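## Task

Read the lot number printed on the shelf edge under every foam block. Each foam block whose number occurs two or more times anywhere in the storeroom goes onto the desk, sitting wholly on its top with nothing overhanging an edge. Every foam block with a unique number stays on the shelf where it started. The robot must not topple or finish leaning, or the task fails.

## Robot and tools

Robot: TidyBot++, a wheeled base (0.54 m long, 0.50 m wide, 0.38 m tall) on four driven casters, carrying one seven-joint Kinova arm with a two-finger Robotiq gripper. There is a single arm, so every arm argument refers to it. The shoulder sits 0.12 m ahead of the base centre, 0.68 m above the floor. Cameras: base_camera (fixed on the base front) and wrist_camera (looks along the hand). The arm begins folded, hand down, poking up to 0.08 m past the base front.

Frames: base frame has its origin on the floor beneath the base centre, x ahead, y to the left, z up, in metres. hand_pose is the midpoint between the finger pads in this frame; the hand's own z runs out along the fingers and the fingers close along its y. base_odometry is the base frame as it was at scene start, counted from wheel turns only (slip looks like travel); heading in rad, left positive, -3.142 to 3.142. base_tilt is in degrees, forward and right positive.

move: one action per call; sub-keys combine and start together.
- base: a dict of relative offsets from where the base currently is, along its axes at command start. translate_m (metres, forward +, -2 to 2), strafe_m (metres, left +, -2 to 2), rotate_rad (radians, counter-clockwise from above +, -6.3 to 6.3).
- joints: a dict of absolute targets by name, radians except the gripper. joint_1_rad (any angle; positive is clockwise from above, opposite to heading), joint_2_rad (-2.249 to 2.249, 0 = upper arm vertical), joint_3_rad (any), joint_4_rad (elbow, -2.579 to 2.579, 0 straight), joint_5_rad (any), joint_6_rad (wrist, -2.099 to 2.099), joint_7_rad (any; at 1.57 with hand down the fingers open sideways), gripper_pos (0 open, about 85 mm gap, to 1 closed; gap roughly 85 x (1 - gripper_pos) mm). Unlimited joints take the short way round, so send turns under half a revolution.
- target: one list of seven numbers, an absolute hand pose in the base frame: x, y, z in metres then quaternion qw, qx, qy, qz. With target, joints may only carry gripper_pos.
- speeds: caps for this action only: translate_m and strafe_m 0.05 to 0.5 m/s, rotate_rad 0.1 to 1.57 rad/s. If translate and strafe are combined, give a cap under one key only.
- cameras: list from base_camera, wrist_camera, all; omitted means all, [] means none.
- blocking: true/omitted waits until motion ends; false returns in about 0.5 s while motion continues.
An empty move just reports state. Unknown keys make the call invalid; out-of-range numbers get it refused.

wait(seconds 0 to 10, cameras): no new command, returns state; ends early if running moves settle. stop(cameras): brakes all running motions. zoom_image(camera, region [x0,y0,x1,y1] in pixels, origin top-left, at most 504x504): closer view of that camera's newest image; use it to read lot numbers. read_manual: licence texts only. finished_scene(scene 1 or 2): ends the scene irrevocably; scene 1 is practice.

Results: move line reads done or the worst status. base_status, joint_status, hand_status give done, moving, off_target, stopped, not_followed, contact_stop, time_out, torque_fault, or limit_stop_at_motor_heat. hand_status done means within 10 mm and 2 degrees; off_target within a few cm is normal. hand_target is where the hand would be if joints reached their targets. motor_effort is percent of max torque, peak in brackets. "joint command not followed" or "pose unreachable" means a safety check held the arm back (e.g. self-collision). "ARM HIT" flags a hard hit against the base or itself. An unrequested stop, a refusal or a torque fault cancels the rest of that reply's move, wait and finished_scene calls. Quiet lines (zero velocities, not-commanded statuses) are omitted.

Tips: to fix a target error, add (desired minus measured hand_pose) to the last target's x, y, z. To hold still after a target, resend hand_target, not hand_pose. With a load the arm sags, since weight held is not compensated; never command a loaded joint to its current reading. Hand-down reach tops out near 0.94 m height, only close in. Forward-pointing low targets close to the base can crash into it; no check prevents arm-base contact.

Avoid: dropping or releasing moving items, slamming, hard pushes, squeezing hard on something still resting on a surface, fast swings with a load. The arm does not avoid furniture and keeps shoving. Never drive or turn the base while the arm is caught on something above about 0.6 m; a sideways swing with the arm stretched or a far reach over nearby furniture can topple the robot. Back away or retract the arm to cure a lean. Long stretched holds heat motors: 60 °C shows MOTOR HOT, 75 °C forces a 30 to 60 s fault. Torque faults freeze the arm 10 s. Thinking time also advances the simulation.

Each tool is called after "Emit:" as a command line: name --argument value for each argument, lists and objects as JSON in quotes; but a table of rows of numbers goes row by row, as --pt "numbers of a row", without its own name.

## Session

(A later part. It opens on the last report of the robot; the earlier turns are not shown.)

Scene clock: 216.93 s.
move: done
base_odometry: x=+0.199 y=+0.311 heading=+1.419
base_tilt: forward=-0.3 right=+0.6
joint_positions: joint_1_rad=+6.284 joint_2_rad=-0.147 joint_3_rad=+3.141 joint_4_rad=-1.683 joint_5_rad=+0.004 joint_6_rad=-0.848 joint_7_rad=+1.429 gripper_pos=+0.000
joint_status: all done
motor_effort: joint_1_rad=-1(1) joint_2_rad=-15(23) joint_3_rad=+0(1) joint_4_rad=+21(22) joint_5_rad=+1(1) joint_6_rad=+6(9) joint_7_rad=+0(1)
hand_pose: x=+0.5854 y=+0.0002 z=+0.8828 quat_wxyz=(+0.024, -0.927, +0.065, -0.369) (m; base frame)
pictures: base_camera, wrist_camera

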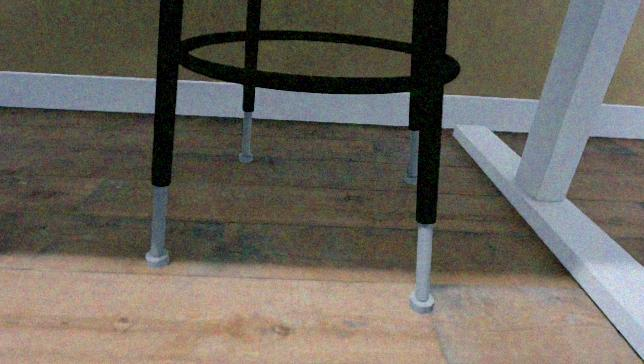

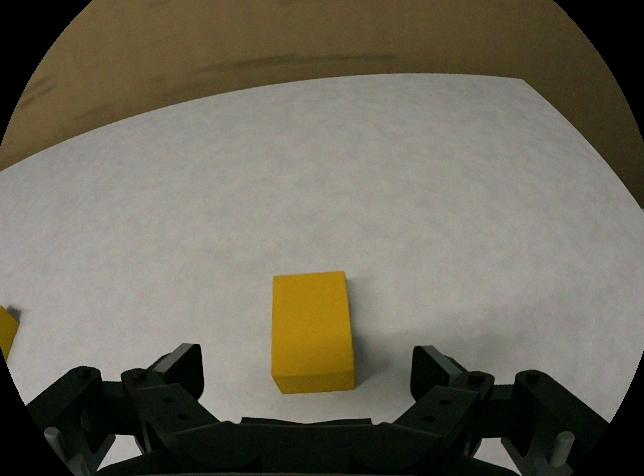

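Emit:
move --joints '{"joint_1_rad": 5.6, "joint_6_rad": -1.1}' --cameras '["wrist_camera"]'

Scene clock: 224.07 s.
move: done
base_odometry: x=+0.199 y=+0.311 heading=+1.419
base_tilt: forward=-0.3 right=+0.6
joint_positions: joint_1_rad=+5.618 joint_2_rad=-0.147 joint_3_rad=+3.141 joint_4_rad=-1.683 joint_5_rad=+0.003 joint_6_rad=-1.048 joint_7_rad=+1.429 gripper_pos=+0.000
joint_status: all done
motor_effort: joint_1_rad=+0(3) joint_2_rad=-14(15) joint_3_rad=+0(1) joint_4_rad=+20(21) joint_5_rad=+1(1) joint_6_rad=+5(7) joint_7_rad=+0(1)
hand_pose: x=+0.4467 y=+0.2583 z=+0.8449 quat_wxyz=(+0.107, -0.928, -0.250, -0.254) (m; base frame)
pictures: wrist_camera

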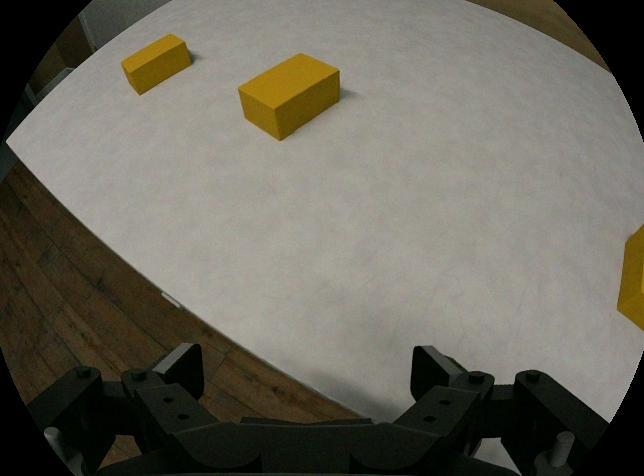

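Emit:
finished_scene --scene 2

The scene is finished: the task was done.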